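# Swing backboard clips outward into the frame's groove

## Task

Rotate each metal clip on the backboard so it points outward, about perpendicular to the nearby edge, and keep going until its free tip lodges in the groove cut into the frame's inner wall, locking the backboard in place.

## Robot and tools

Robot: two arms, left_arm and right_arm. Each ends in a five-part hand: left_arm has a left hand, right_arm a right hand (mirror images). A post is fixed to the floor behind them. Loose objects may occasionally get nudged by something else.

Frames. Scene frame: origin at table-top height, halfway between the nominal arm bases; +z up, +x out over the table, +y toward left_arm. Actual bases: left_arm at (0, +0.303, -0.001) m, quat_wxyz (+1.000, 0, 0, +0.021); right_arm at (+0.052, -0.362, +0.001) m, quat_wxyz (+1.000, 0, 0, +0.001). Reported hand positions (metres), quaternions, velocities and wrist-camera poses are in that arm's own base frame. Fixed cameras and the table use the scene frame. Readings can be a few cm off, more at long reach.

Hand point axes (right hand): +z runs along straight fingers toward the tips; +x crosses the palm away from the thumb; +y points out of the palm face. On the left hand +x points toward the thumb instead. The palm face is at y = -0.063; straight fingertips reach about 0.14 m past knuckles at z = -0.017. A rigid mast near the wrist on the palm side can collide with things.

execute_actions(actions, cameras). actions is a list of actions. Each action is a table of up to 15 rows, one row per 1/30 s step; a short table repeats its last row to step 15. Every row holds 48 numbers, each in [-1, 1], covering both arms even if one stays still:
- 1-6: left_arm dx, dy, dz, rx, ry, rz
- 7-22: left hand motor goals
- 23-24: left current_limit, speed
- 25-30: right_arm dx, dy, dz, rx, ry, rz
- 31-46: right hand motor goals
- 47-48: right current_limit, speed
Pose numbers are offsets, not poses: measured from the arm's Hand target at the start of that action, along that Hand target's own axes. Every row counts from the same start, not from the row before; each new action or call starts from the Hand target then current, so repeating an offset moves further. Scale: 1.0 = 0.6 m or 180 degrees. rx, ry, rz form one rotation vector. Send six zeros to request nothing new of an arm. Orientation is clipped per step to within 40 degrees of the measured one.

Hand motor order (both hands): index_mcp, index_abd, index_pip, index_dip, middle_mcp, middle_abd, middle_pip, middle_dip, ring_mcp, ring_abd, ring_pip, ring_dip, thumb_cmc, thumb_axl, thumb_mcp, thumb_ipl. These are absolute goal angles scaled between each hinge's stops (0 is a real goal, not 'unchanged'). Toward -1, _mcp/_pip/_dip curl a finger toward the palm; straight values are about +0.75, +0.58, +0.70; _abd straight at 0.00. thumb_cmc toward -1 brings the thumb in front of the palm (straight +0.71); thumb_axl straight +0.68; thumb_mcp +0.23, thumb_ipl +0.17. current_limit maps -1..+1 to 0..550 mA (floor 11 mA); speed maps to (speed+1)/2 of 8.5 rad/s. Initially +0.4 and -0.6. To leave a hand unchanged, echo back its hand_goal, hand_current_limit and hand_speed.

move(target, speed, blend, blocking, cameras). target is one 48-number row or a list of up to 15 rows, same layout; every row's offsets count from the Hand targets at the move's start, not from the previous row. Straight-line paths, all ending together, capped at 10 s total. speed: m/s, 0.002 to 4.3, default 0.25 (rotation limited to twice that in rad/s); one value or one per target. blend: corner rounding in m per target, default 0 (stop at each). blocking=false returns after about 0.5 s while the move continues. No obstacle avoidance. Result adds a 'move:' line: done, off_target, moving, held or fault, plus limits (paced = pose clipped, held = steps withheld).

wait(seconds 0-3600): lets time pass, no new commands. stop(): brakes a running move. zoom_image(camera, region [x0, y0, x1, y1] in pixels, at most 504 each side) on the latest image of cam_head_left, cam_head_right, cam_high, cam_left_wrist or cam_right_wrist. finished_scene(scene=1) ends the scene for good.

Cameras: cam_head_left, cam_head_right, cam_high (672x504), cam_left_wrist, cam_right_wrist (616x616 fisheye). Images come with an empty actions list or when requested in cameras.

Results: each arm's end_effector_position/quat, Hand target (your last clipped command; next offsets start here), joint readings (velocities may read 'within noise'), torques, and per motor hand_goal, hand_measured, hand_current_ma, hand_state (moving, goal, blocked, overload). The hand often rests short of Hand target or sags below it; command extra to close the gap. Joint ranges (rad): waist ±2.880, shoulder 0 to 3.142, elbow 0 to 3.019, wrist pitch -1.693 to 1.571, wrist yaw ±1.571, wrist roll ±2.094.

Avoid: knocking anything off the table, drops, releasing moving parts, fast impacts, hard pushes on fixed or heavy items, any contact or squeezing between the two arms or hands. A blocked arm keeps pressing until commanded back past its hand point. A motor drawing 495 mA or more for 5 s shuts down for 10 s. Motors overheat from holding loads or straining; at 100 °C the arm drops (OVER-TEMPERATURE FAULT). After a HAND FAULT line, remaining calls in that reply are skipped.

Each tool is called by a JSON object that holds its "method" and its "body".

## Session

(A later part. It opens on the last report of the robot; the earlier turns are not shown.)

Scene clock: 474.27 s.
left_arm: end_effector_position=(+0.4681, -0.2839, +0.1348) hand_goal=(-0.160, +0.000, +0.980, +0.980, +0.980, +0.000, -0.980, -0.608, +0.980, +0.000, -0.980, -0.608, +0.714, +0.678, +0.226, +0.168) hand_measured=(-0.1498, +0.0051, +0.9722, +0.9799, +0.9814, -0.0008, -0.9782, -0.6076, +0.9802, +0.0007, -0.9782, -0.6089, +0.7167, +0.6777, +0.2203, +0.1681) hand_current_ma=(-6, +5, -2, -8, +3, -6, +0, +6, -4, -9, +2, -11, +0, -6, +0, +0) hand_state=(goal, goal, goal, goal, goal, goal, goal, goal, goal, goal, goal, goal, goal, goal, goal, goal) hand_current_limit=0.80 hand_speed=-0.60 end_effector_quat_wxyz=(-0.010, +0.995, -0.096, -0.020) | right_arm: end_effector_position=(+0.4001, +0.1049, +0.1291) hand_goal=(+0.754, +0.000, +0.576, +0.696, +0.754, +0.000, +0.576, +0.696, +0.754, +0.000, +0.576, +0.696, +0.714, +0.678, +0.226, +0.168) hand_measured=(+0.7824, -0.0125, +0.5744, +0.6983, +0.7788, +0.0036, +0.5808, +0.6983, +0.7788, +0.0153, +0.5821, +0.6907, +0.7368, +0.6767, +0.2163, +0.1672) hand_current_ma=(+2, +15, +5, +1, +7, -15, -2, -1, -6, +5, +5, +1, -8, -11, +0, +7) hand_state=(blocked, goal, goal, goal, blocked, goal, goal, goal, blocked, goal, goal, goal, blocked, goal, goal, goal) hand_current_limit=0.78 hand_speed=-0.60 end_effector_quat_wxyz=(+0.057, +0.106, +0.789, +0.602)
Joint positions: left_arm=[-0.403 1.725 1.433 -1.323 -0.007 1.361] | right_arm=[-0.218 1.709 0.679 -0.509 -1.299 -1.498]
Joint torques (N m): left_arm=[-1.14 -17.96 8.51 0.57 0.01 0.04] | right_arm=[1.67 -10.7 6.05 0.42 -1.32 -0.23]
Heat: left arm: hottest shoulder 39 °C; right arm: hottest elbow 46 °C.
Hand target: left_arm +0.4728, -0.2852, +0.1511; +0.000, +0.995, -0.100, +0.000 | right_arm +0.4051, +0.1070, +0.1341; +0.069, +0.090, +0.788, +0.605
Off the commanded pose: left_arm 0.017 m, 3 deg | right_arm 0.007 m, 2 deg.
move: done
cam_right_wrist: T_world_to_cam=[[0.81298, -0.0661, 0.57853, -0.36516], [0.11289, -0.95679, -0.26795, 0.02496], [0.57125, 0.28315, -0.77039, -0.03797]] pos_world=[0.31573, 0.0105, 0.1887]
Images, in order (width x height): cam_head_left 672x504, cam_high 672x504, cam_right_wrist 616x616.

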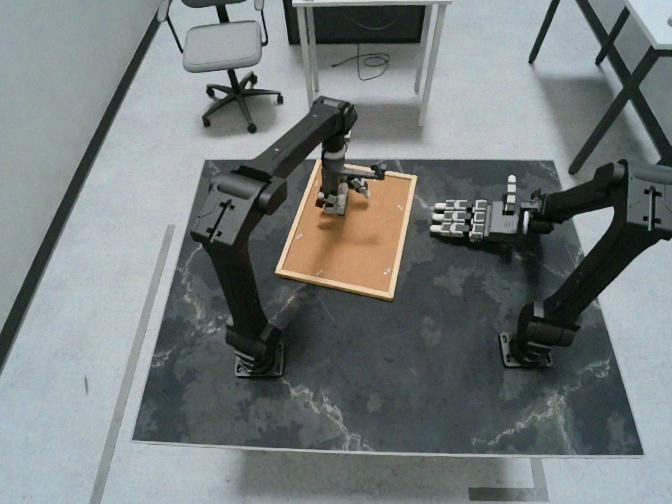

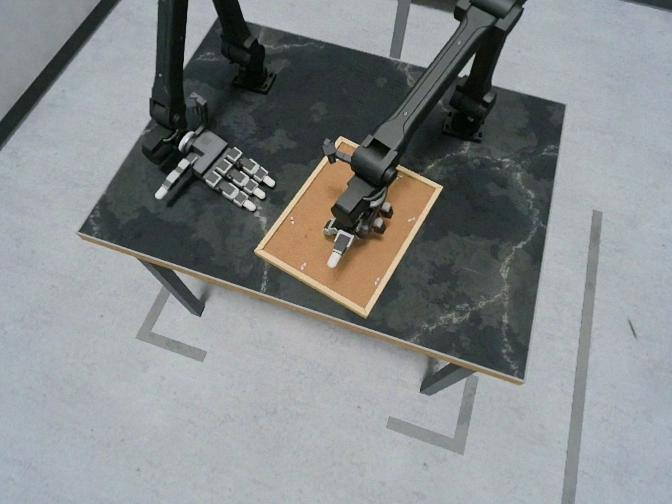

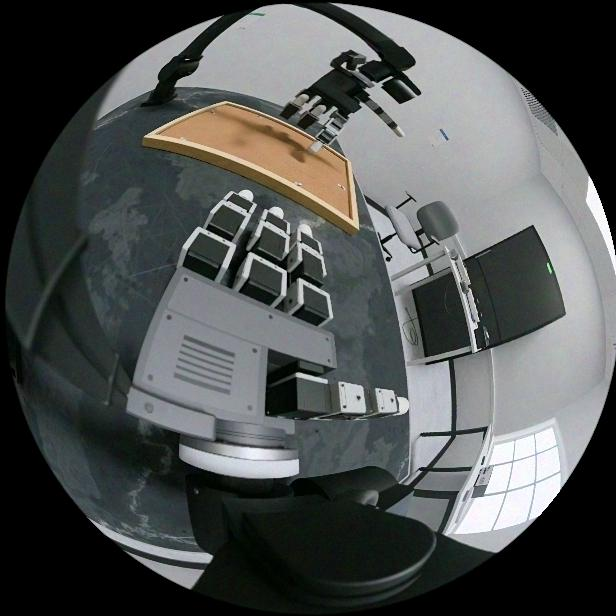

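{"method": "move", "body": {"target": [[0,0,0,0,0,0,-0.16,0,0.98,0.98,0.98,0,-0.98,-0.609,0.98,0,-0.98,-0.609,0.714,0.678,0.226,0.168,0.8,-0.6,0,0.0237,0.0885,0,0,0,0.754,0,0.576,0.696,0.754,0,0.576,0.696,0.754,0,0.576,0.696,0.714,0.678,0.226,0.168,0.78,-0.6]], "speed": 0.08, "cameras": ["cam_right_wrist", "cam_head_left", "cam_high"]}}

{"method": "zoom_image", "body": {"camera": "cam_head_left", "region": [370, 150, 550, 290]}}

{"method": "zoom_image", "body": {"camera": "cam_right_wrist", "region": [180, 140, 360, 280]}}

Scene clock: 478.83 s.
left_arm: end_effector_position=(+0.4681, -0.2839, +0.1348) hand_goal=(-0.160, +0.000, +0.980, +0.980, +0.980, +0.000, -0.980, -0.608, +0.980, +0.000, -0.980, -0.608, +0.714, +0.678, +0.226, +0.168) hand_measured=(-0.1498, +0.0051, +0.9722, +0.9812, +0.9802, -0.0008, -0.9782, -0.6089, +0.9802, +0.0007, -0.9782, -0.6101, +0.7154, +0.6767, +0.2203, +0.1681) hand_current_ma=(-2, +5, -1, -7, -6, +2, +9, +12, -5, -12, -7, -3, -2, -12, +2, +1) hand_state=(goal, goal, goal, goal, goal, goal, goal, goal, goal, goal, goal, goal, goal, goal, goal, goal) hand_current_limit=0.80 hand_speed=-0.60 end_effector_quat_wxyz=(-0.010, +0.995, -0.096, -0.020) | right_arm: end_effector_position=(+0.4192, +0.1574, +0.1311) hand_goal=(+0.754, +0.000, +0.576, +0.696, +0.754, +0.000, +0.576, +0.696, +0.754, +0.000, +0.576, +0.696, +0.714, +0.678, +0.226, +0.168) hand_measured=(+0.7836, -0.0140, +0.5744, +0.6983, +0.7776, +0.0036, +0.5808, +0.6983, +0.7788, +0.0153, +0.5821, +0.6907, +0.7381, +0.6777, +0.2163, +0.1672) hand_current_ma=(-5, +14, +17, +11, +16, -3, +2, +6, -13, -16, +4, +13, +0, -10, +0, +9) hand_state=(blocked, goal, goal, goal, blocked, goal, goal, goal, blocked, goal, goal, goal, blocked, goal, goal, goal) hand_current_limit=0.78 hand_speed=-0.60 end_effector_quat_wxyz=(+0.064, +0.095, +0.789, +0.604)
Joint positions: left_arm=[-0.403 1.725 1.433 -1.323 -0.007 1.361] | right_arm=[-0.062 1.703 0.614 0.058 -1.259 -0.995]
Joint torques (N m): left_arm=[-1.14 -17.96 8.53 0.58 0.01 0.04] | right_arm=[1.55 -11.4 4.41 1.21 -0.8 -0.06]
Heat: left arm: hottest shoulder 39 °C; right arm: hottest elbow 45 °C.
Hand target: left_arm +0.4728, -0.2852, +0.1511; +0.000, +0.995, -0.100, +0.000 | right_arm +0.4174, +0.1606, +0.1340; +0.069, +0.090, +0.788, +0.605
Off the commanded pose: left_arm 0.017 m, 3 deg | right_arm 0.005 m, 1 deg.
move: done
cam_right_wrist: T_world_to_cam=[[0.79854, -0.05922, 0.59903, -0.37616], [0.12769, -0.95584, -0.26471, 0.06669], [0.58825, 0.28787, -0.75571, -0.07199]] pos_world=[0.33421, 0.0622, 0.18858]
Images, in order (width x height): cam_head_left 672x504, cam_high 672x504, cam_right_wrist 616x616.

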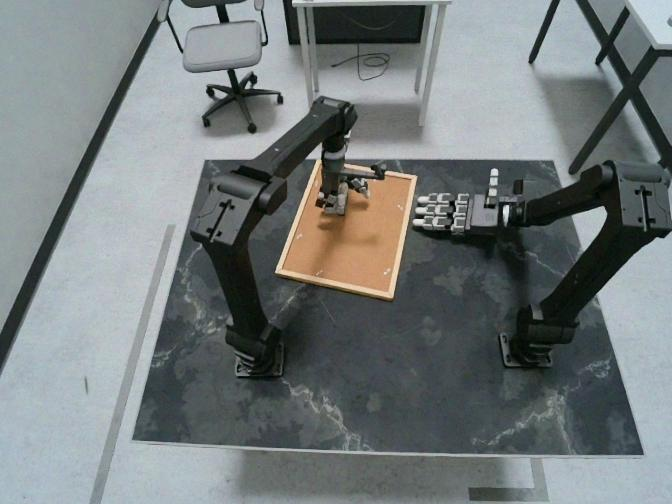

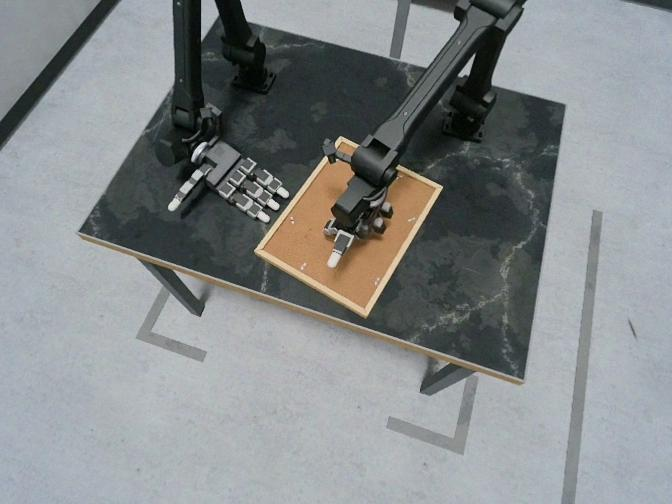

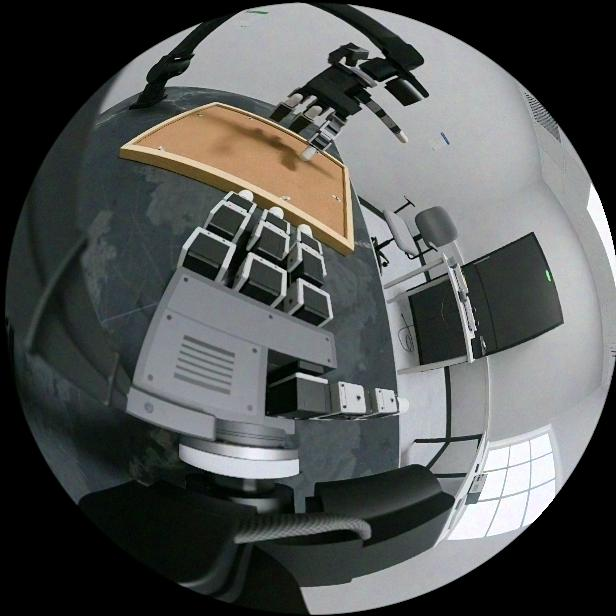

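Scaled by 2.800 from the camera's image (finer frame: 960x720).

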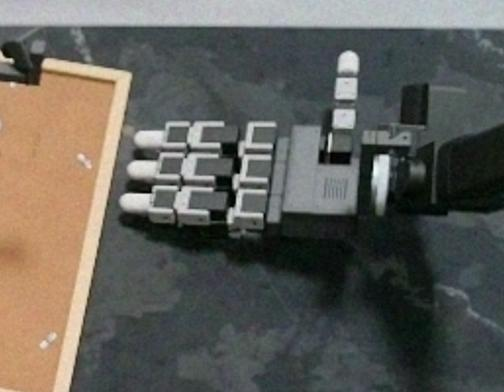

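Scaled by 2.800 from the camera's image (finer frame: 880x880).

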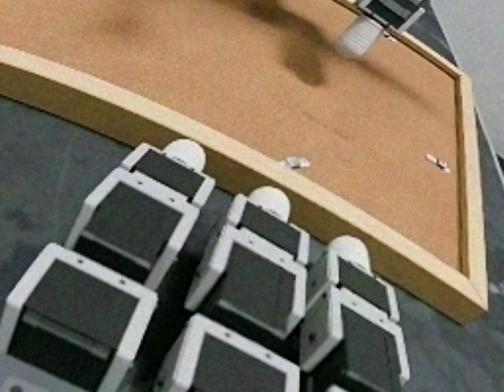

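{"method": "move", "body": {"target": [[0,0,0,0,0,0,-0.16,0,0.98,0.98,0.98,0,-0.98,-0.609,0.98,0,-0.98,-0.609,0.714,0.678,0.226,0.168,0.8,-0.6,0,0.0130,0.0483,0,0,0,0.754,0,0.576,0.696,0.754,0,0.576,0.696,0.754,0,0.576,0.696,0.714,0.678,0.226,0.168,0.9,-0.6]], "speed": 0.05, "cameras": ["cam_right_wrist", "cam_head_left", "cam_high"]}}

{"method": "zoom_image", "body": {"camera": "cam_head_left", "region": [370, 150, 550, 290]}}

{"method": "zoom_image", "body": {"camera": "cam_right_wrist", "region": [180, 140, 360, 280]}}

Scene clock: 483.13 s.
left_arm: end_effector_position=(+0.4681, -0.2839, +0.1348) hand_goal=(-0.160, +0.000, +0.980, +0.980, +0.980, +0.000, -0.980, -0.608, +0.980, +0.000, -0.980, -0.608, +0.714, +0.678, +0.226, +0.168) hand_measured=(-0.1486, +0.0051, +0.9709, +0.9799, +0.9814, -0.0008, -0.9782, -0.6076, +0.9790, -0.0008, -0.9782, -0.6089, +0.7154, +0.6767, +0.2203, +0.1681) hand_current_ma=(-10, +4, -1, -11, +0, -1, -4, +1, -9, -4, +1, -7, -9, -10, +4, +6) hand_state=(goal, goal, goal, goal, goal, goal, goal, goal, goal, goal, goal, goal, goal, goal, goal, goal) hand_current_limit=0.80 hand_speed=-0.60 end_effector_quat_wxyz=(-0.010, +0.995, -0.096, -0.020) | right_arm: end_effector_position=(+0.4267, +0.1845, +0.1377) hand_goal=(+0.754, +0.000, +0.576, +0.696, +0.754, +0.000, +0.576, +0.696, +0.754, +0.000, +0.576, +0.696, +0.714, +0.678, +0.226, +0.168) hand_measured=(+0.7824, -0.0140, +0.5744, +0.6983, +0.7788, +0.0036, +0.5795, +0.6983, +0.8005, +0.0051, +0.5936, +0.6958, +0.7381, +0.6767, +0.2163, +0.1672) hand_current_ma=(-7, +19, +4, +6, +17, -4, +11, +7, -1, +9, +11, +0, +8, -4, -7, +16) hand_state=(blocked, goal, goal, goal, blocked, goal, goal, goal, blocked, goal, goal, goal, blocked, goal, goal, goal) hand_current_limit=0.90 hand_speed=-0.60 end_effector_quat_wxyz=(+0.073, +0.092, +0.789, +0.603)
Joint positions: left_arm=[-0.403 1.725 1.433 -1.323 -0.007 1.361] | right_arm=[0.016 1.703 0.598 0.277 -1.207 -0.799]
Joint torques (N m): left_arm=[-1.08 -17.96 8.53 0.59 0.01 0.04] | right_arm=[2.14 -10.11 4.66 1.5 -0.7 -0.03]
Heat: left arm: hottest shoulder 38 °C; right arm: hottest elbow 44 °C.
Hand target: left_arm +0.4728, -0.2852, +0.1511; +0.000, +0.995, -0.100, +0.000 | right_arm +0.4242, +0.1898, +0.1340; +0.069, +0.090, +0.788, +0.605
Off the commanded pose: left_arm 0.017 m, 3 deg | right_arm 0.007 m, 1 deg.
move: done
cam_right_wrist: T_world_to_cam=[[0.7878, -0.06212, 0.61278, -0.3812], [0.12637, -0.95743, -0.25952, 0.09353], [0.60282, 0.28189, -0.74642, -0.0856]] pos_world=[0.34009, 0.09, 0.19397]
Images, in order (width x height): cam_head_left 672x504, cam_high 672x504, cam_right_wrist 616x616.

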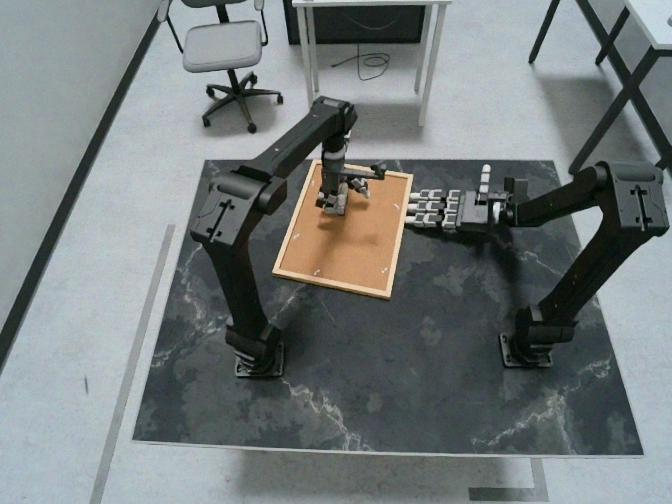

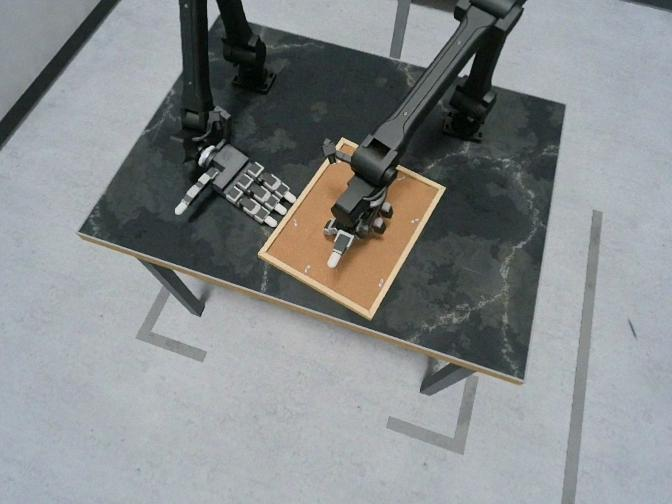

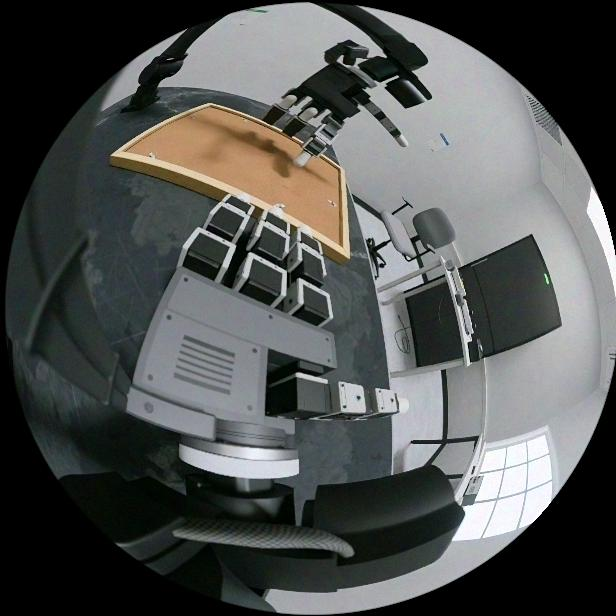

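Scaled by 2.800 from the camera's image (finer frame: 960x720).

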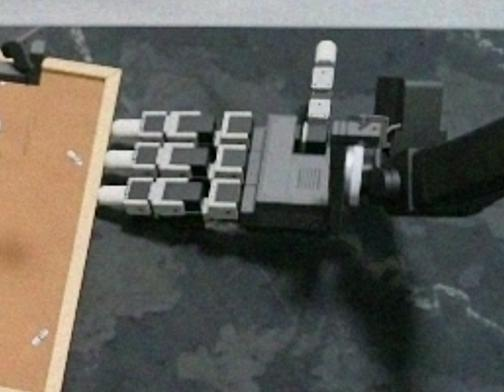

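Scaled by 2.800 from the camera's image (finer frame: 880x880).

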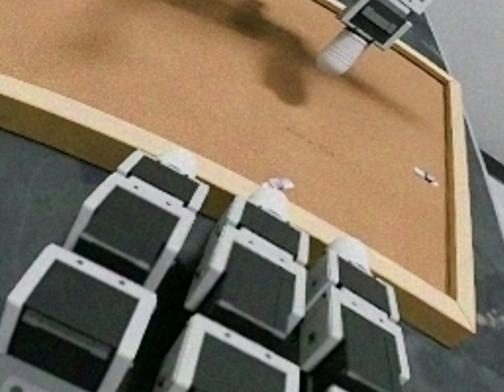

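{"method": "move", "body": {"target": [[-0.0107,0.1442,0.0435,0,0,0,-0.16,0,0.98,0.98,0.98,0,-0.98,-0.609,0.98,0,-0.98,-0.609,0.714,0.678,0.226,0.168,0.8,-0.6,0,0,0,0,0,0,0.754,0,0.576,0.696,0.754,0,0.576,0.696,0.754,0,0.576,0.696,0.714,0.678,0.226,0.168,0.9,-0.6]], "speed": 0.08, "cameras": ["cam_left_wrist", "cam_head_left", "cam_high"]}}

{"method": "zoom_image", "body": {"camera": "cam_left_wrist", "region": [200, 130, 320, 250]}}

Scene clock: 490.43 s.
left_arm: end_effector_position=(+0.4441, -0.3564, +0.1171) hand_goal=(-0.160, +0.000, +0.980, +0.980, +0.980, +0.000, -0.980, -0.608, +0.980, +0.000, -0.980, -0.608, +0.714, +0.678, +0.226, +0.168) hand_measured=(-0.1498, +0.0065, +0.9709, +0.9799, +0.9802, -0.0008, -0.9782, -0.6076, +0.9790, +0.0007, -0.9782, -0.6089, +0.7167, +0.6767, +0.2203, +0.1681) hand_current_ma=(-12, +4, -10, -15, -3, -7, +6, +11, -16, -4, -5, -7, +1, -4, -1, +0) hand_state=(goal, goal, goal, goal, goal, goal, goal, goal, goal, goal, goal, goal, goal, goal, goal, goal) hand_current_limit=0.80 hand_speed=-0.60 end_effector_quat_wxyz=(-0.010, +0.995, -0.096, -0.013) | right_arm: end_effector_position=(+0.4268, +0.1844, +0.1377) hand_goal=(+0.754, +0.000, +0.576, +0.696, +0.754, +0.000, +0.576, +0.696, +0.754, +0.000, +0.576, +0.696, +0.714, +0.678, +0.226, +0.168) hand_measured=(+0.7836, -0.0140, +0.5744, +0.6983, +0.7788, +0.0036, +0.5808, +0.6996, +0.8017, +0.0051, +0.5936, +0.6958, +0.7381, +0.6777, +0.2173, +0.1672) hand_current_ma=(-3, +8, +4, +17, +12, +1, +8, +10, +7, +5, +2, -10, +0, -7, +3, -2) hand_state=(blocked, goal, goal, goal, blocked, goal, goal, goal, blocked, goal, goal, goal, blocked, goal, goal, goal) hand_current_limit=0.90 hand_speed=-0.60 end_effector_quat_wxyz=(+0.073, +0.092, +0.789, +0.603)
Joint positions: left_arm=[-0.552 1.761 1.433 -1.275 -0.007 1.211] | right_arm=[0.016 1.703 0.598 0.278 -1.207 -0.797]
Joint torques (N m): left_arm=[-2.26 -16.32 9.65 0.72 0 -0.12] | right_arm=[2.02 -10.17 4.64 1.55 -0.7 -0.03]
Heat: left arm: hottest shoulder 38 °C; right arm: hottest elbow 43 °C.
Hand target: left_arm +0.4494, -0.3687, +0.1249; +0.000, +0.995, -0.100, +0.000 | right_arm +0.4242, +0.1898, +0.1340; +0.069, +0.090, +0.788, +0.605
Off the commanded pose: left_arm 0.016 m, 2 deg | right_arm 0.007 m, 1 deg.
move: off_target (left_arm)
cam_left_wrist: T_world_to_cam=[[-0.63899, 0.7685, 0.03332, 0.52231], [0.50133, 0.3832, 0.77578, -0.23688], [0.58341, 0.51242, -0.63013, 0.11933]] pos_world=[0.38288, -0.37177, 0.24155]
Images, in order (width x height): cam_head_left 672x504, cam_high 672x504, cam_left_wrist 616x616.

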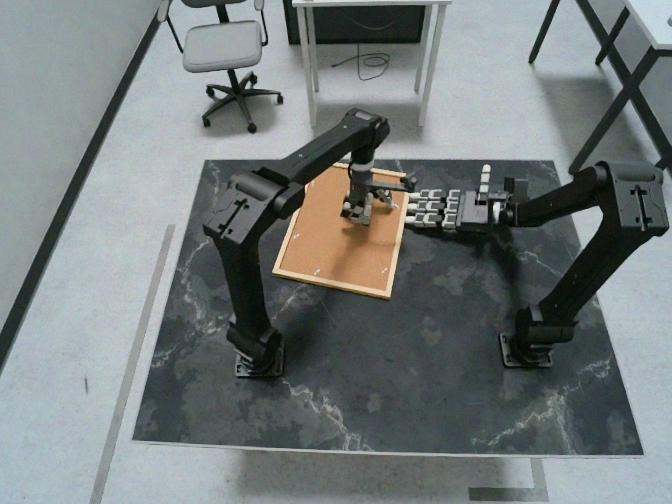

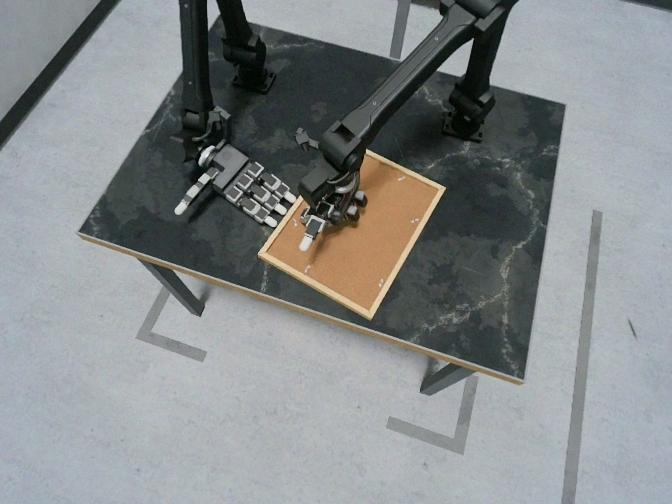

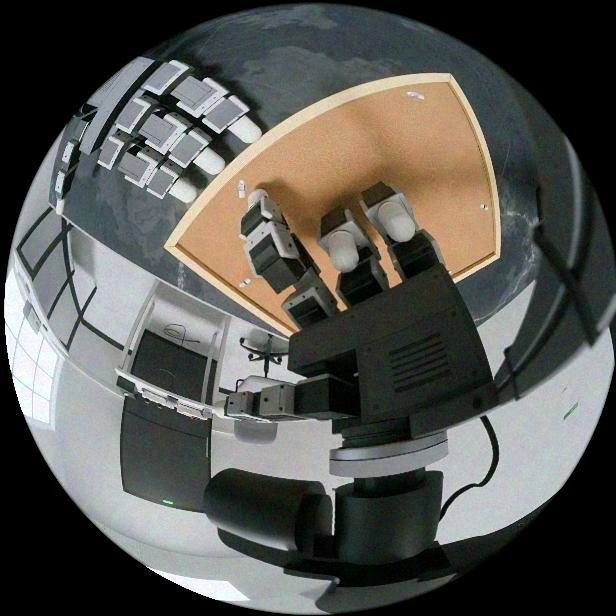

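Scaled by 4.200 from the camera's image (finer frame: 880x880).

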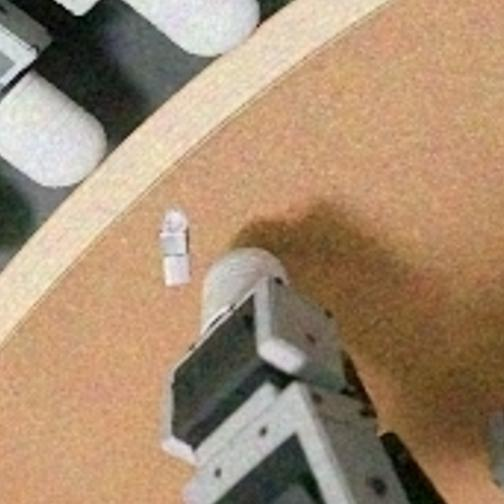

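{"method": "move", "body": {"target": [[0.0293,-0.0633,-0.005,0,0,0,-0.16,0,0.98,0.98,0.98,0,-0.98,-0.609,0.98,0,-0.98,-0.609,0.714,0.678,0.226,0.168,0.8,-0.6,0,0,0,0,0,0,0.754,0,0.576,0.696,0.754,0,0.576,0.696,0.754,0,0.576,0.696,0.714,0.678,0.226,0.168,0.9,-0.6],[0.0255,-0.005,-0.002,0,0,0,-0.16,0,0.98,0.98,0.98,0,-0.98,-0.609,0.98,0,-0.98,-0.609,0.714,0.678,0.226,0.168,0.8,-0.6,0,0,0,0,0,0,0.754,0,0.576,0.696,0.754,0,0.576,0.696,0.754,0,0.576,0.696,0.714,0.678,0.226,0.168,0.9,-0.6]], "speed": 0.08, "cameras": ["cam_left_wrist"]}}

{"method": "zoom_image", "body": {"camera": "cam_left_wrist", "region": [200, 130, 320, 250]}}

Scene clock: 500.27 s.
left_arm: end_effector_position=(+0.4536, -0.3553, +0.1117) hand_goal=(-0.160, +0.000, +0.980, +0.980, +0.980, +0.000, -0.980, -0.608, +0.980, +0.000, -0.980, -0.608, +0.714, +0.678, +0.226, +0.168) hand_measured=(-0.1498, +0.0051, +0.9722, +0.9825, +0.9802, -0.0008, -0.9782, -0.6089, +0.9802, +0.0007, -0.9782, -0.6089, +0.7154, +0.6777, +0.2212, +0.1672) hand_current_ma=(-5, +7, +10, -6, +1, -3, +2, +7, -8, -12, -3, -3, +2, -11, +1, +2) hand_state=(goal, goal, goal, goal, goal, goal, goal, goal, goal, goal, goal, goal, goal, goal, goal, goal) hand_current_limit=0.80 hand_speed=-0.60 end_effector_quat_wxyz=(-0.010, +0.995, -0.097, -0.015) | right_arm: end_effector_position=(+0.4268, +0.1844, +0.1377) hand_goal=(+0.754, +0.000, +0.576, +0.696, +0.754, +0.000, +0.576, +0.696, +0.754, +0.000, +0.576, +0.696, +0.714, +0.678, +0.226, +0.168) hand_measured=(+0.7824, -0.0140, +0.5744, +0.6983, +0.7788, +0.0051, +0.5808, +0.6983, +0.8005, +0.0051, +0.5936, +0.6945, +0.7381, +0.6777, +0.2173, +0.1681) hand_current_ma=(-1, +11, +12, -9, +5, -10, -10, +3, +6, -2, +16, +6, -7, -11, -7, +3) hand_state=(blocked, goal, goal, goal, blocked, goal, goal, goal, blocked, goal, goal, goal, blocked, goal, goal, goal) hand_current_limit=0.90 hand_speed=-0.60 end_effector_quat_wxyz=(+0.073, +0.092, +0.789, +0.603)
Joint positions: left_arm=[-0.539 1.787 1.456 -1.275 -0.005 1.226] | right_arm=[0.016 1.703 0.598 0.278 -1.207 -0.797]
Joint torques (N m): left_arm=[-2.08 -16.38 11.55 0.13 -0.06 -0.12] | right_arm=[2.02 -10.23 4.63 1.48 -0.68 -0.04]
Heat: left arm: hottest shoulder 38 °C; right arm: hottest elbow 41 °C.
Hand target: left_arm +0.4650, -0.3688, +0.1263; +0.000, +0.995, -0.100, +0.000 | right_arm +0.4242, +0.1898, +0.1340; +0.069, +0.090, +0.788, +0.605
Off the commanded pose: left_arm 0.023 m, 2 deg | right_arm 0.007 m, 1 deg.
move: off_target (left_arm)
cam_left_wrist: T_world_to_cam=[[-0.63646, 0.77044, 0.03666, 0.52695], [0.5061, 0.38129, 0.77362, -0.24059], [0.58205, 0.51092, -0.6326, 0.11024]] pos_world=[0.39299, -0.37057, 0.23655]

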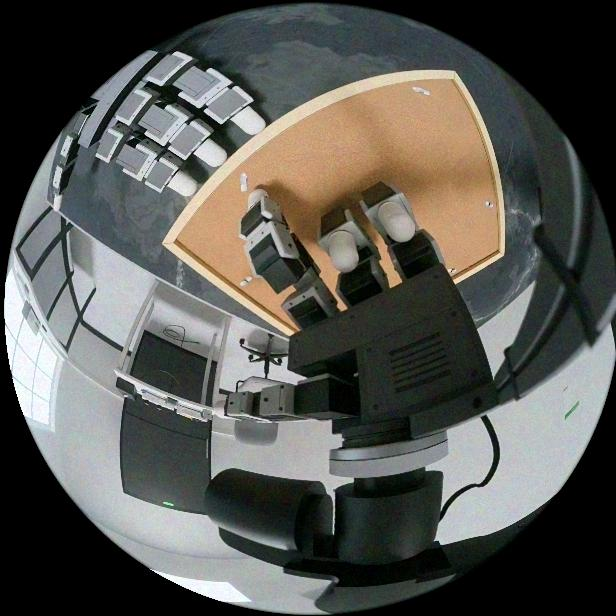

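Scaled by 4.200 from the camera's image (finer frame: 880x880).

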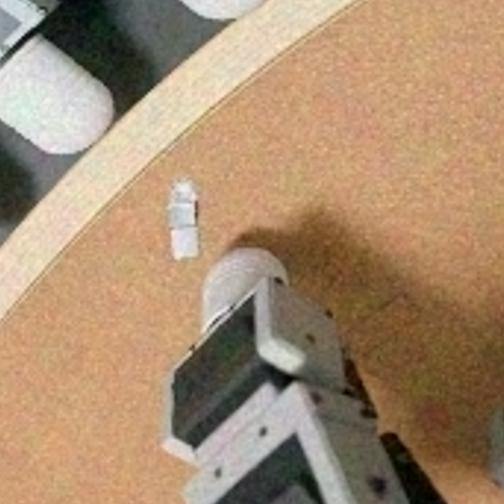

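{"method": "move", "body": {"target": [[0.0188,-0.0573,-0.012,0,0,0,-0.16,0,0.98,0.98,0.98,0,-0.98,-0.609,0.98,0,-0.98,-0.609,0.714,0.678,0.226,0.168,0.8,-0.6,0,0,0,0,0,0,0.754,0,0.576,0.696,0.754,0,0.576,0.696,0.754,0,0.576,0.696,0.714,0.678,0.226,0.168,0.9,-0.6],[0.015,0.001,-0.004,0,0,0,-0.16,0,0.98,0.98,0.98,0,-0.98,-0.609,0.98,0,-0.98,-0.609,0.714,0.678,0.226,0.168,0.8,-0.6,0,0,0,0,0,0,0.754,0,0.576,0.696,0.754,0,0.576,0.696,0.754,0,0.576,0.696,0.714,0.678,0.226,0.168,0.9,-0.6]], "speed": 0.08, "cameras": ["cam_left_wrist"]}}

{"method": "zoom_image", "body": {"camera": "cam_left_wrist", "region": [200, 130, 320, 250]}}

Scene clock: 505.57 s.
left_arm: end_effector_position=(+0.4620, -0.3578, +0.1126) hand_goal=(-0.160, +0.000, +0.980, +0.980, +0.980, +0.000, -0.980, -0.608, +0.980, +0.000, -0.980, -0.608, +0.714, +0.678, +0.226, +0.168) hand_measured=(-0.1486, +0.0065, +0.9709, +0.9812, +0.9814, -0.0008, -0.9782, -0.6089, +0.9790, -0.0008, -0.9782, -0.6089, +0.7167, +0.6767, +0.2203, +0.1672) hand_current_ma=(-6, +5, -4, -7, +7, -1, -1, +4, -10, -5, -7, -14, -4, -10, +1, +0) hand_state=(goal, goal, goal, goal, goal, goal, goal, goal, goal, goal, goal, goal, goal, goal, goal, goal) hand_current_limit=0.80 hand_speed=-0.60 end_effector_quat_wxyz=(-0.010, +0.995, -0.097, -0.017) | right_arm: end_effector_position=(+0.4268, +0.1844, +0.1377) hand_goal=(+0.754, +0.000, +0.576, +0.696, +0.754, +0.000, +0.576, +0.696, +0.754, +0.000, +0.576, +0.696, +0.714, +0.678, +0.226, +0.168) hand_measured=(+0.7824, -0.0125, +0.5744, +0.6983, +0.7788, +0.0036, +0.5808, +0.6983, +0.8017, +0.0051, +0.5936, +0.6945, +0.7381, +0.6777, +0.2163, +0.1672) hand_current_ma=(+0, +11, +11, +3, +7, +12, +8, -3, -3, -2, +8, -9, +5, -4, +11, -4) hand_state=(blocked, goal, goal, goal, blocked, goal, goal, goal, blocked, goal, goal, goal, blocked, goal, goal, goal) hand_current_limit=0.90 hand_speed=-0.60 end_effector_quat_wxyz=(+0.073, +0.092, +0.789, +0.603)
Joint positions: left_arm=[-0.535 1.809 1.489 -1.289 -0.004 1.23] | right_arm=[0.016 1.703 0.598 0.278 -1.207 -0.797]
Joint torques (N m): left_arm=[-2.14 -16.85 11.7 0.05 -0.07 -0.13] | right_arm=[2.26 -10.11 4.62 1.5 -0.68 -0.01]
Heat: left arm: hottest shoulder 39 °C; right arm: hottest elbow 41 °C.
Hand target: left_arm +0.4737, -0.3711, +0.1286; +0.000, +0.995, -0.100, +0.000 | right_arm +0.4242, +0.1898, +0.1340; +0.069, +0.090, +0.788, +0.605
Off the commanded pose: left_arm 0.024 m, 2 deg | right_arm 0.007 m, 1 deg.
move: off_target (left_arm)
cam_left_wrist: T_world_to_cam=[[-0.63638, 0.77042, 0.03839, 0.53399], [0.5084, 0.38148, 0.77201, -0.24534], [0.58013, 0.5108, -0.63445, 0.10819]] pos_world=[0.40179, -0.37307, 0.23754]

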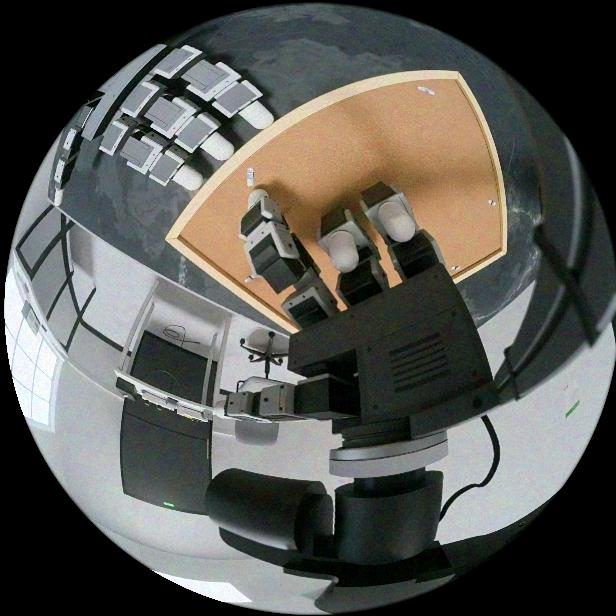

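Scaled by 4.200 from the camera's image (finer frame: 880x880).

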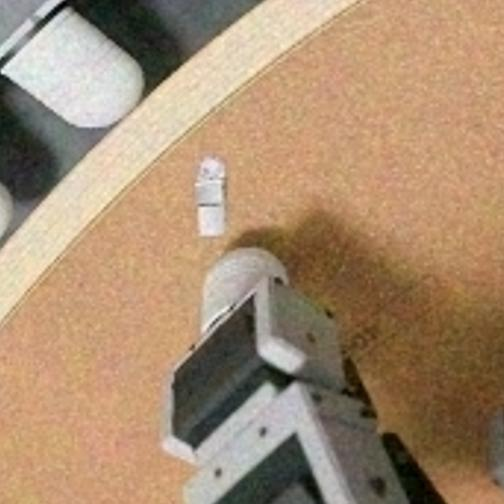

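{"method": "move", "body": {"target": [[-0.009,-0.0423,-0.012,0,0,0,-0.16,0,0.98,0.98,0.98,0,-0.98,-0.609,0.98,0,-0.98,-0.609,0.714,0.678,0.226,0.168,0.8,-0.6,0,0,0,0,0,0,0.754,0,0.576,0.696,0.754,0,0.576,0.696,0.754,0,0.576,0.696,0.714,0.678,0.226,0.168,0.9,-0.6],[-0.0118,-0.0007,-0.004,0,0,0,-0.16,0,0.98,0.98,0.98,0,-0.98,-0.609,0.98,0,-0.98,-0.609,0.714,0.678,0.226,0.168,0.8,-0.6,0,0,0,0,0,0,0.754,0,0.576,0.696,0.754,0,0.576,0.696,0.754,0,0.576,0.696,0.714,0.678,0.226,0.168,0.9,-0.6],[-0.0118,-0.0007,0.0227,0,0,0,-0.16,0,0.98,0.98,0.98,0,-0.98,-0.609,0.98,0,-0.98,-0.609,0.714,0.678,0.226,0.168,0.8,-0.6,0,0,0,0,0,0,0.754,0,0.576,0.696,0.754,0,0.576,0.696,0.754,0,0.576,0.696,0.714,0.678,0.226,0.168,0.9,-0.6]], "speed": 0.06, "cameras": ["cam_left_wrist", "cam_head_left"]}}

{"method": "zoom_image", "body": {"camera": "cam_left_wrist", "region": [200, 130, 320, 250]}}

Scene clock: 514.50 s.
left_arm: end_effector_position=(+0.4675, -0.3598, +0.1155) hand_goal=(-0.160, +0.000, +0.980, +0.980, +0.980, +0.000, -0.980, -0.608, +0.980, +0.000, -0.980, -0.608, +0.714, +0.678, +0.226, +0.168) hand_measured=(-0.1498, +0.0051, +0.9709, +0.9812, +0.9814, +0.0007, -0.9782, -0.6089, +0.9790, +0.0007, -0.9782, -0.6089, +0.7154, +0.6777, +0.2203, +0.1681) hand_current_ma=(-9, +0, -3, -9, -1, -7, -5, +7, -7, -3, -1, -9, -5, -6, -8, -1) hand_state=(goal, goal, goal, goal, goal, goal, goal, goal, goal, goal, goal, goal, goal, goal, goal, goal) hand_current_limit=0.80 hand_speed=-0.60 end_effector_quat_wxyz=(-0.005, +0.995, -0.095, -0.005) | right_arm: end_effector_position=(+0.4268, +0.1844, +0.1377) hand_goal=(+0.754, +0.000, +0.576, +0.696, +0.754, +0.000, +0.576, +0.696, +0.754, +0.000, +0.576, +0.696, +0.714, +0.678, +0.226, +0.168) hand_measured=(+0.7824, -0.0125, +0.5744, +0.6983, +0.7788, +0.0036, +0.5808, +0.6983, +0.8005, +0.0051, +0.5936, +0.6958, +0.7381, +0.6767, +0.2173, +0.1681) hand_current_ma=(+9, +11, +9, +6, -2, -2, +10, -6, +3, -1, +20, -7, +1, -16, +2, -3) hand_state=(blocked, goal, goal, goal, blocked, goal, goal, goal, blocked, goal, goal, goal, blocked, goal, goal, goal) hand_current_limit=0.90 hand_speed=-0.60 end_effector_quat_wxyz=(+0.073, +0.092, +0.789, +0.603)
Joint positions: left_arm=[-0.533 1.806 1.489 -1.268 -0.004 1.227] | right_arm=[0.016 1.703 0.598 0.278 -1.207 -0.797]
Joint torques (N m): left_arm=[-2.43 -16.97 8.28 0.76 -0.08 -0.12] | right_arm=[2.02 -10.17 4.59 1.52 -0.7 -0.04]
Heat: left arm: hottest shoulder 38 °C; right arm: hottest elbow 40 °C.
Hand target: left_arm +0.4668, -0.3694, +0.1151; +0.000, +0.995, -0.100, +0.000 | right_arm +0.4242, +0.1898, +0.1340; +0.069, +0.090, +0.788, +0.605
Off the commanded pose: left_arm 0.010 m, 1 deg | right_arm 0.007 m, 1 deg.
move: done
cam_left_wrist: T_world_to_cam=[[-0.6405, 0.76781, 0.01495, 0.54253], [0.48997, 0.39358, 0.77783, -0.23724], [0.59134, 0.50553, -0.6283, 0.10003]] pos_world=[0.40457, -0.37376, 0.23927]
Images, in order (width x height): cam_head_left 672x504, cam_left_wrist 616x616.

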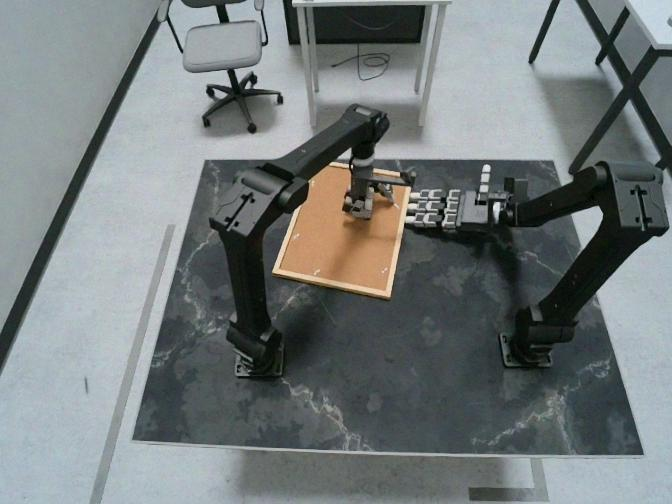

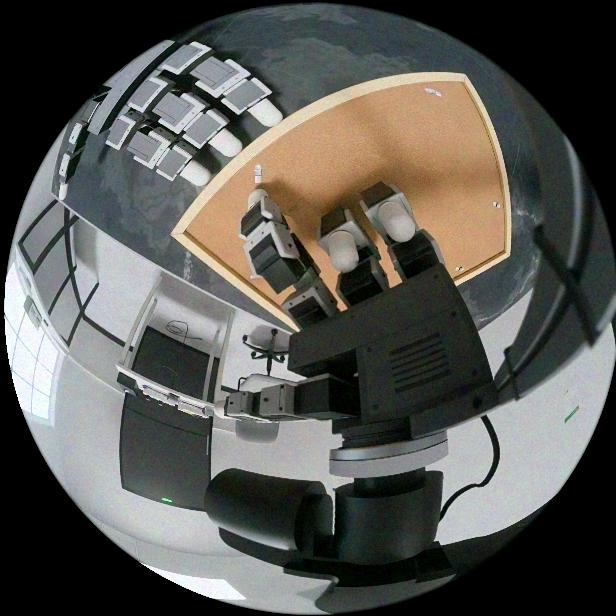

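Scaled by 4.200 from the camera's image (finer frame: 880x880).

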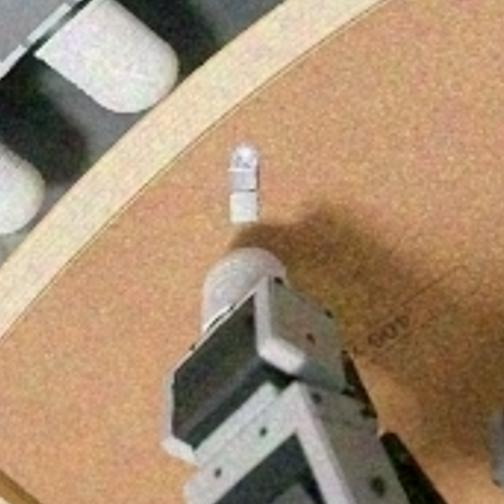

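{"method": "move", "body": {"target": [[-0.0188,-0.043,-0.02,0,0,0,-0.16,0,0.98,0.98,0.98,0,-0.98,-0.609,0.98,0,-0.98,-0.609,0.714,0.678,0.226,0.168,0.8,-0.6,0,0,0,0,0,0,0.754,0,0.576,0.696,0.754,0,0.576,0.696,0.754,0,0.576,0.696,0.714,0.678,0.226,0.168,0.9,-0.6],[-0.0215,-0.0013,-0.012,0,0,0,-0.16,0,0.98,0.98,0.98,0,-0.98,-0.609,0.98,0,-0.98,-0.609,0.714,0.678,0.226,0.168,0.8,-0.6,0,0,0,0,0,0,0.754,0,0.576,0.696,0.754,0,0.576,0.696,0.754,0,0.576,0.696,0.714,0.678,0.226,0.168,0.9,-0.6],[-0.0215,-0.0013,0.0,0,0,0,-0.16,0,0.98,0.98,0.98,0,-0.98,-0.609,0.98,0,-0.98,-0.609,0.714,0.678,0.226,0.168,0.8,-0.6,0,0,0,0,0,0,0.754,0,0.576,0.696,0.754,0,0.576,0.696,0.754,0,0.576,0.696,0.714,0.678,0.226,0.168,0.9,-0.6]], "speed": 0.06, "cameras": ["cam_left_wrist"]}}

{"method": "zoom_image", "body": {"camera": "cam_left_wrist", "region": [200, 130, 320, 250]}}

Scene clock: 520.10 s.
left_arm: end_effector_position=(+0.4534, -0.3551, +0.1108) hand_goal=(-0.160, +0.000, +0.980, +0.980, +0.980, +0.000, -0.980, -0.608, +0.980, +0.000, -0.980, -0.608, +0.714, +0.678, +0.226, +0.168) hand_measured=(-0.1510, +0.0124, +0.9696, +0.9786, +0.9802, -0.0008, -0.9782, -0.6076, +0.9790, +0.0007, -0.9782, -0.6089, +0.7154, +0.6777, +0.2203, +0.1672) hand_current_ma=(+2, +12, +0, -10, -1, -3, +2, +3, -1, -4, -5, -9, -3, -4, +5, +3) hand_state=(goal, goal, goal, goal, goal, goal, goal, goal, goal, goal, goal, goal, goal, goal, goal, goal) hand_current_limit=0.80 hand_speed=-0.60 end_effector_quat_wxyz=(-0.007, +0.996, -0.094, -0.010) | right_arm: end_effector_position=(+0.4268, +0.1844, +0.1377) hand_goal=(+0.754, +0.000, +0.576, +0.696, +0.754, +0.000, +0.576, +0.696, +0.754, +0.000, +0.576, +0.696, +0.714, +0.678, +0.226, +0.168) hand_measured=(+0.7824, -0.0140, +0.5744, +0.6983, +0.7788, +0.0036, +0.5795, +0.6983, +0.8005, +0.0051, +0.5936, +0.6958, +0.7381, +0.6767, +0.2173, +0.1681) hand_current_ma=(-4, +7, +3, -8, +21, -9, -1, -8, +12, -3, +15, +2, +7, -9, +3, +14) hand_state=(blocked, goal, goal, goal, blocked, goal, goal, goal, blocked, goal, goal, goal, blocked, goal, goal, goal) hand_current_limit=0.90 hand_speed=-0.60 end_effector_quat_wxyz=(+0.073, +0.092, +0.789, +0.603)
Joint positions: left_arm=[-0.539 1.779 1.439 -1.254 -0.004 1.22] | right_arm=[0.016 1.703 0.598 0.278 -1.207 -0.797]
Joint torques (N m): left_arm=[-2.49 -16.73 8.72 0.73 -0.07 -0.12] | right_arm=[2.14 -9.99 4.59 1.52 -0.69 -0.03]
Heat: left arm: hottest shoulder 39 °C; right arm: hottest elbow 39 °C.
Hand target: left_arm +0.4543, -0.3660, +0.1149; +0.000, +0.995, -0.100, +0.000 | right_arm +0.4242, +0.1898, +0.1340; +0.069, +0.090, +0.788, +0.605
Off the commanded pose: left_arm 0.012 m, 2 deg | right_arm 0.007 m, 1 deg.
move: off_target (left_arm)
cam_left_wrist: T_world_to_cam=[[-0.64151, 0.76675, 0.02352, 0.52912], [0.49535, 0.39064, 0.77591, -0.23186], [0.58574, 0.5094, -0.63041, 0.10723]] pos_world=[0.39148, -0.36976, 0.23506]

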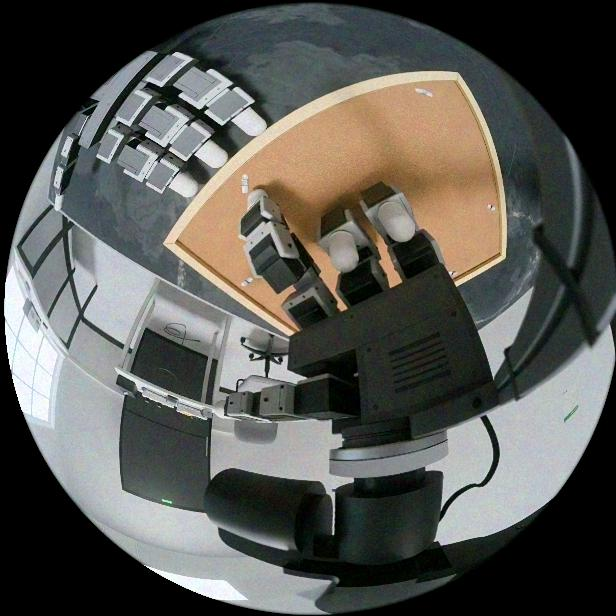

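Scaled by 4.200 from the camera's image (finer frame: 880x880).

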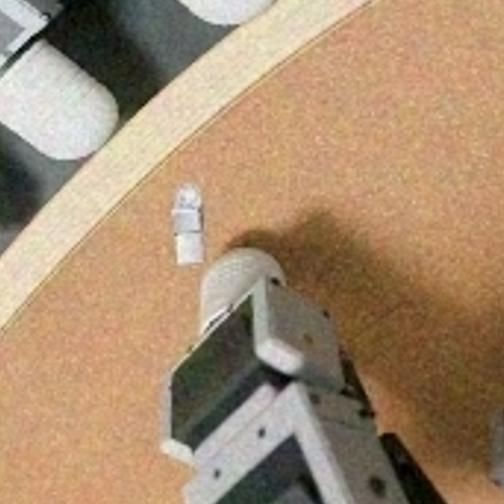

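{"method": "move", "body": {"target": [[0,0,0.0165,0,0,0,-0.16,0,0.98,0.98,0.98,0,-0.98,-0.609,0.98,0,-0.98,-0.609,0.714,0.678,0.226,0.168,0.8,-0.6,0,0,0,0,0,0,0.754,0,0.576,0.696,0.754,0,0.576,0.696,0.754,0,0.576,0.696,0.714,0.678,0.226,0.168,0.9,-0.6],[0.0027,0.037,0.0165,0,0,0,-0.16,0,0.98,0.98,0.98,0,-0.98,-0.609,0.98,0,-0.98,-0.609,0.714,0.678,0.226,0.168,0.8,-0.6,0,0,0,0,0,0,0.754,0,0.576,0.696,0.754,0,0.576,0.696,0.754,0,0.576,0.696,0.714,0.678,0.226,0.168,0.9,-0.6]], "speed": 0.04, "cameras": ["cam_left_wrist", "cam_head_left"]}}

{"method": "zoom_image", "body": {"camera": "cam_left_wrist", "region": [200, 130, 320, 250]}}

Scene clock: 524.23 s.
left_arm: end_effector_position=(+0.4526, -0.3630, +0.1063) hand_goal=(-0.160, +0.000, +0.980, +0.980, +0.980, +0.000, -0.980, -0.608, +0.980, +0.000, -0.980, -0.608, +0.714, +0.678, +0.226, +0.168) hand_measured=(-0.1582, -0.0242, +0.9760, +1.0000, +0.9814, -0.0008, -0.9782, -0.6089, +0.9790, -0.0008, -0.9782, -0.6089, +0.7180, +0.6777, +0.2203, +0.1672) hand_current_ma=(-4, +3, +2, -1, +3, -3, +4, +5, -2, -9, -12, -7, -4, -4, -2, -6) hand_state=(goal, blocked, goal, blocked, goal, goal, goal, goal, goal, goal, goal, goal, goal, goal, goal, goal) hand_current_limit=0.80 hand_speed=-0.60 end_effector_quat_wxyz=(-0.006, +0.997, -0.083, -0.003) | right_arm: end_effector_position=(+0.4268, +0.1844, +0.1377) hand_goal=(+0.754, +0.000, +0.576, +0.696, +0.754, +0.000, +0.576, +0.696, +0.754, +0.000, +0.576, +0.696, +0.714, +0.678, +0.226, +0.168) hand_measured=(+0.7824, -0.0140, +0.5744, +0.6983, +0.7776, +0.0036, +0.5808, +0.6983, +0.8017, +0.0051, +0.5936, +0.6945, +0.7381, +0.6777, +0.2163, +0.1672) hand_current_ma=(-8, +1, +25, -4, +5, -7, +6, -1, +1, -7, +15, -9, +5, -7, +1, +0) hand_state=(blocked, goal, goal, goal, blocked, goal, goal, goal, blocked, goal, goal, goal, blocked, goal, goal, goal) hand_current_limit=0.90 hand_speed=-0.60 end_effector_quat_wxyz=(+0.073, +0.092, +0.789, +0.603)
Joint positions: left_arm=[-0.557 1.781 1.429 -1.231 -0.008 1.18] | right_arm=[0.016 1.703 0.598 0.278 -1.207 -0.797]
Joint torques (N m): left_arm=[-4.01 -14.74 10.65 0.4 0.05 -0.11] | right_arm=[1.9 -10.05 4.63 1.47 -0.69 -0.03]
Heat: left arm: hottest shoulder 39 °C; right arm: hottest elbow 38 °C.
Hand target: left_arm +0.4514, -0.3881, +0.1051; +0.000, +0.995, -0.100, +0.000 | right_arm +0.4242, +0.1898, +0.1340; +0.069, +0.090, +0.788, +0.605
Off the commanded pose: left_arm 0.025 m, 2 deg | right_arm 0.007 m, 1 deg.
move: off_target (left_arm)
cam_left_wrist: T_world_to_cam=[[-0.65865, 0.75231, 0.01462, 0.53831], [0.477, 0.40243, 0.78136, -0.21286], [0.58194, 0.52162, -0.62391, 0.11431]] pos_world=[0.38958, -0.37894, 0.22977]
Images, in order (width x height): cam_head_left 672x504, cam_left_wrist 616x616.

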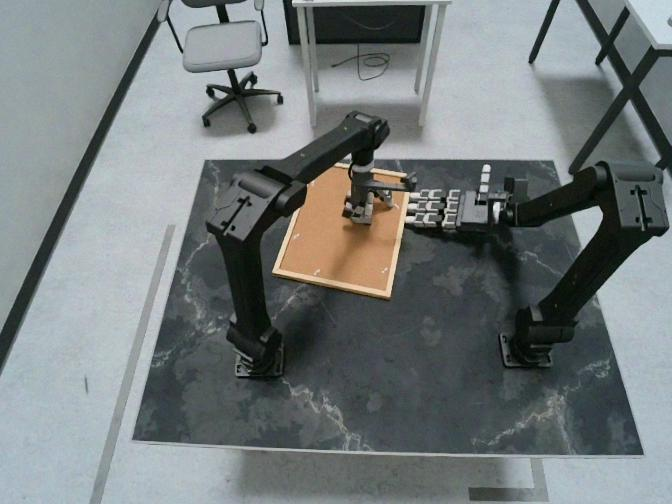

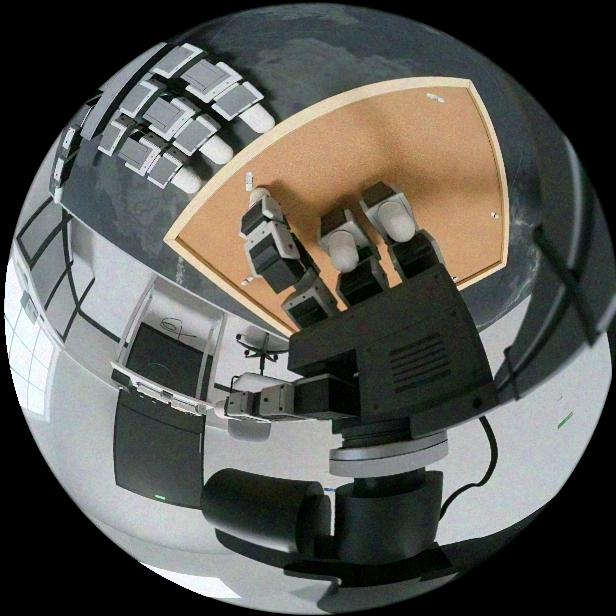

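Scaled by 4.200 from the camera's image (finer frame: 880x880).

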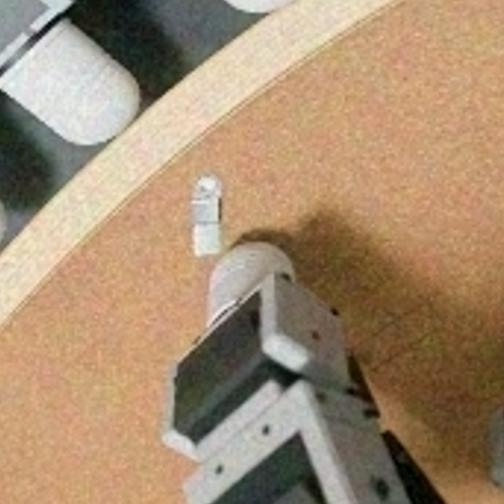

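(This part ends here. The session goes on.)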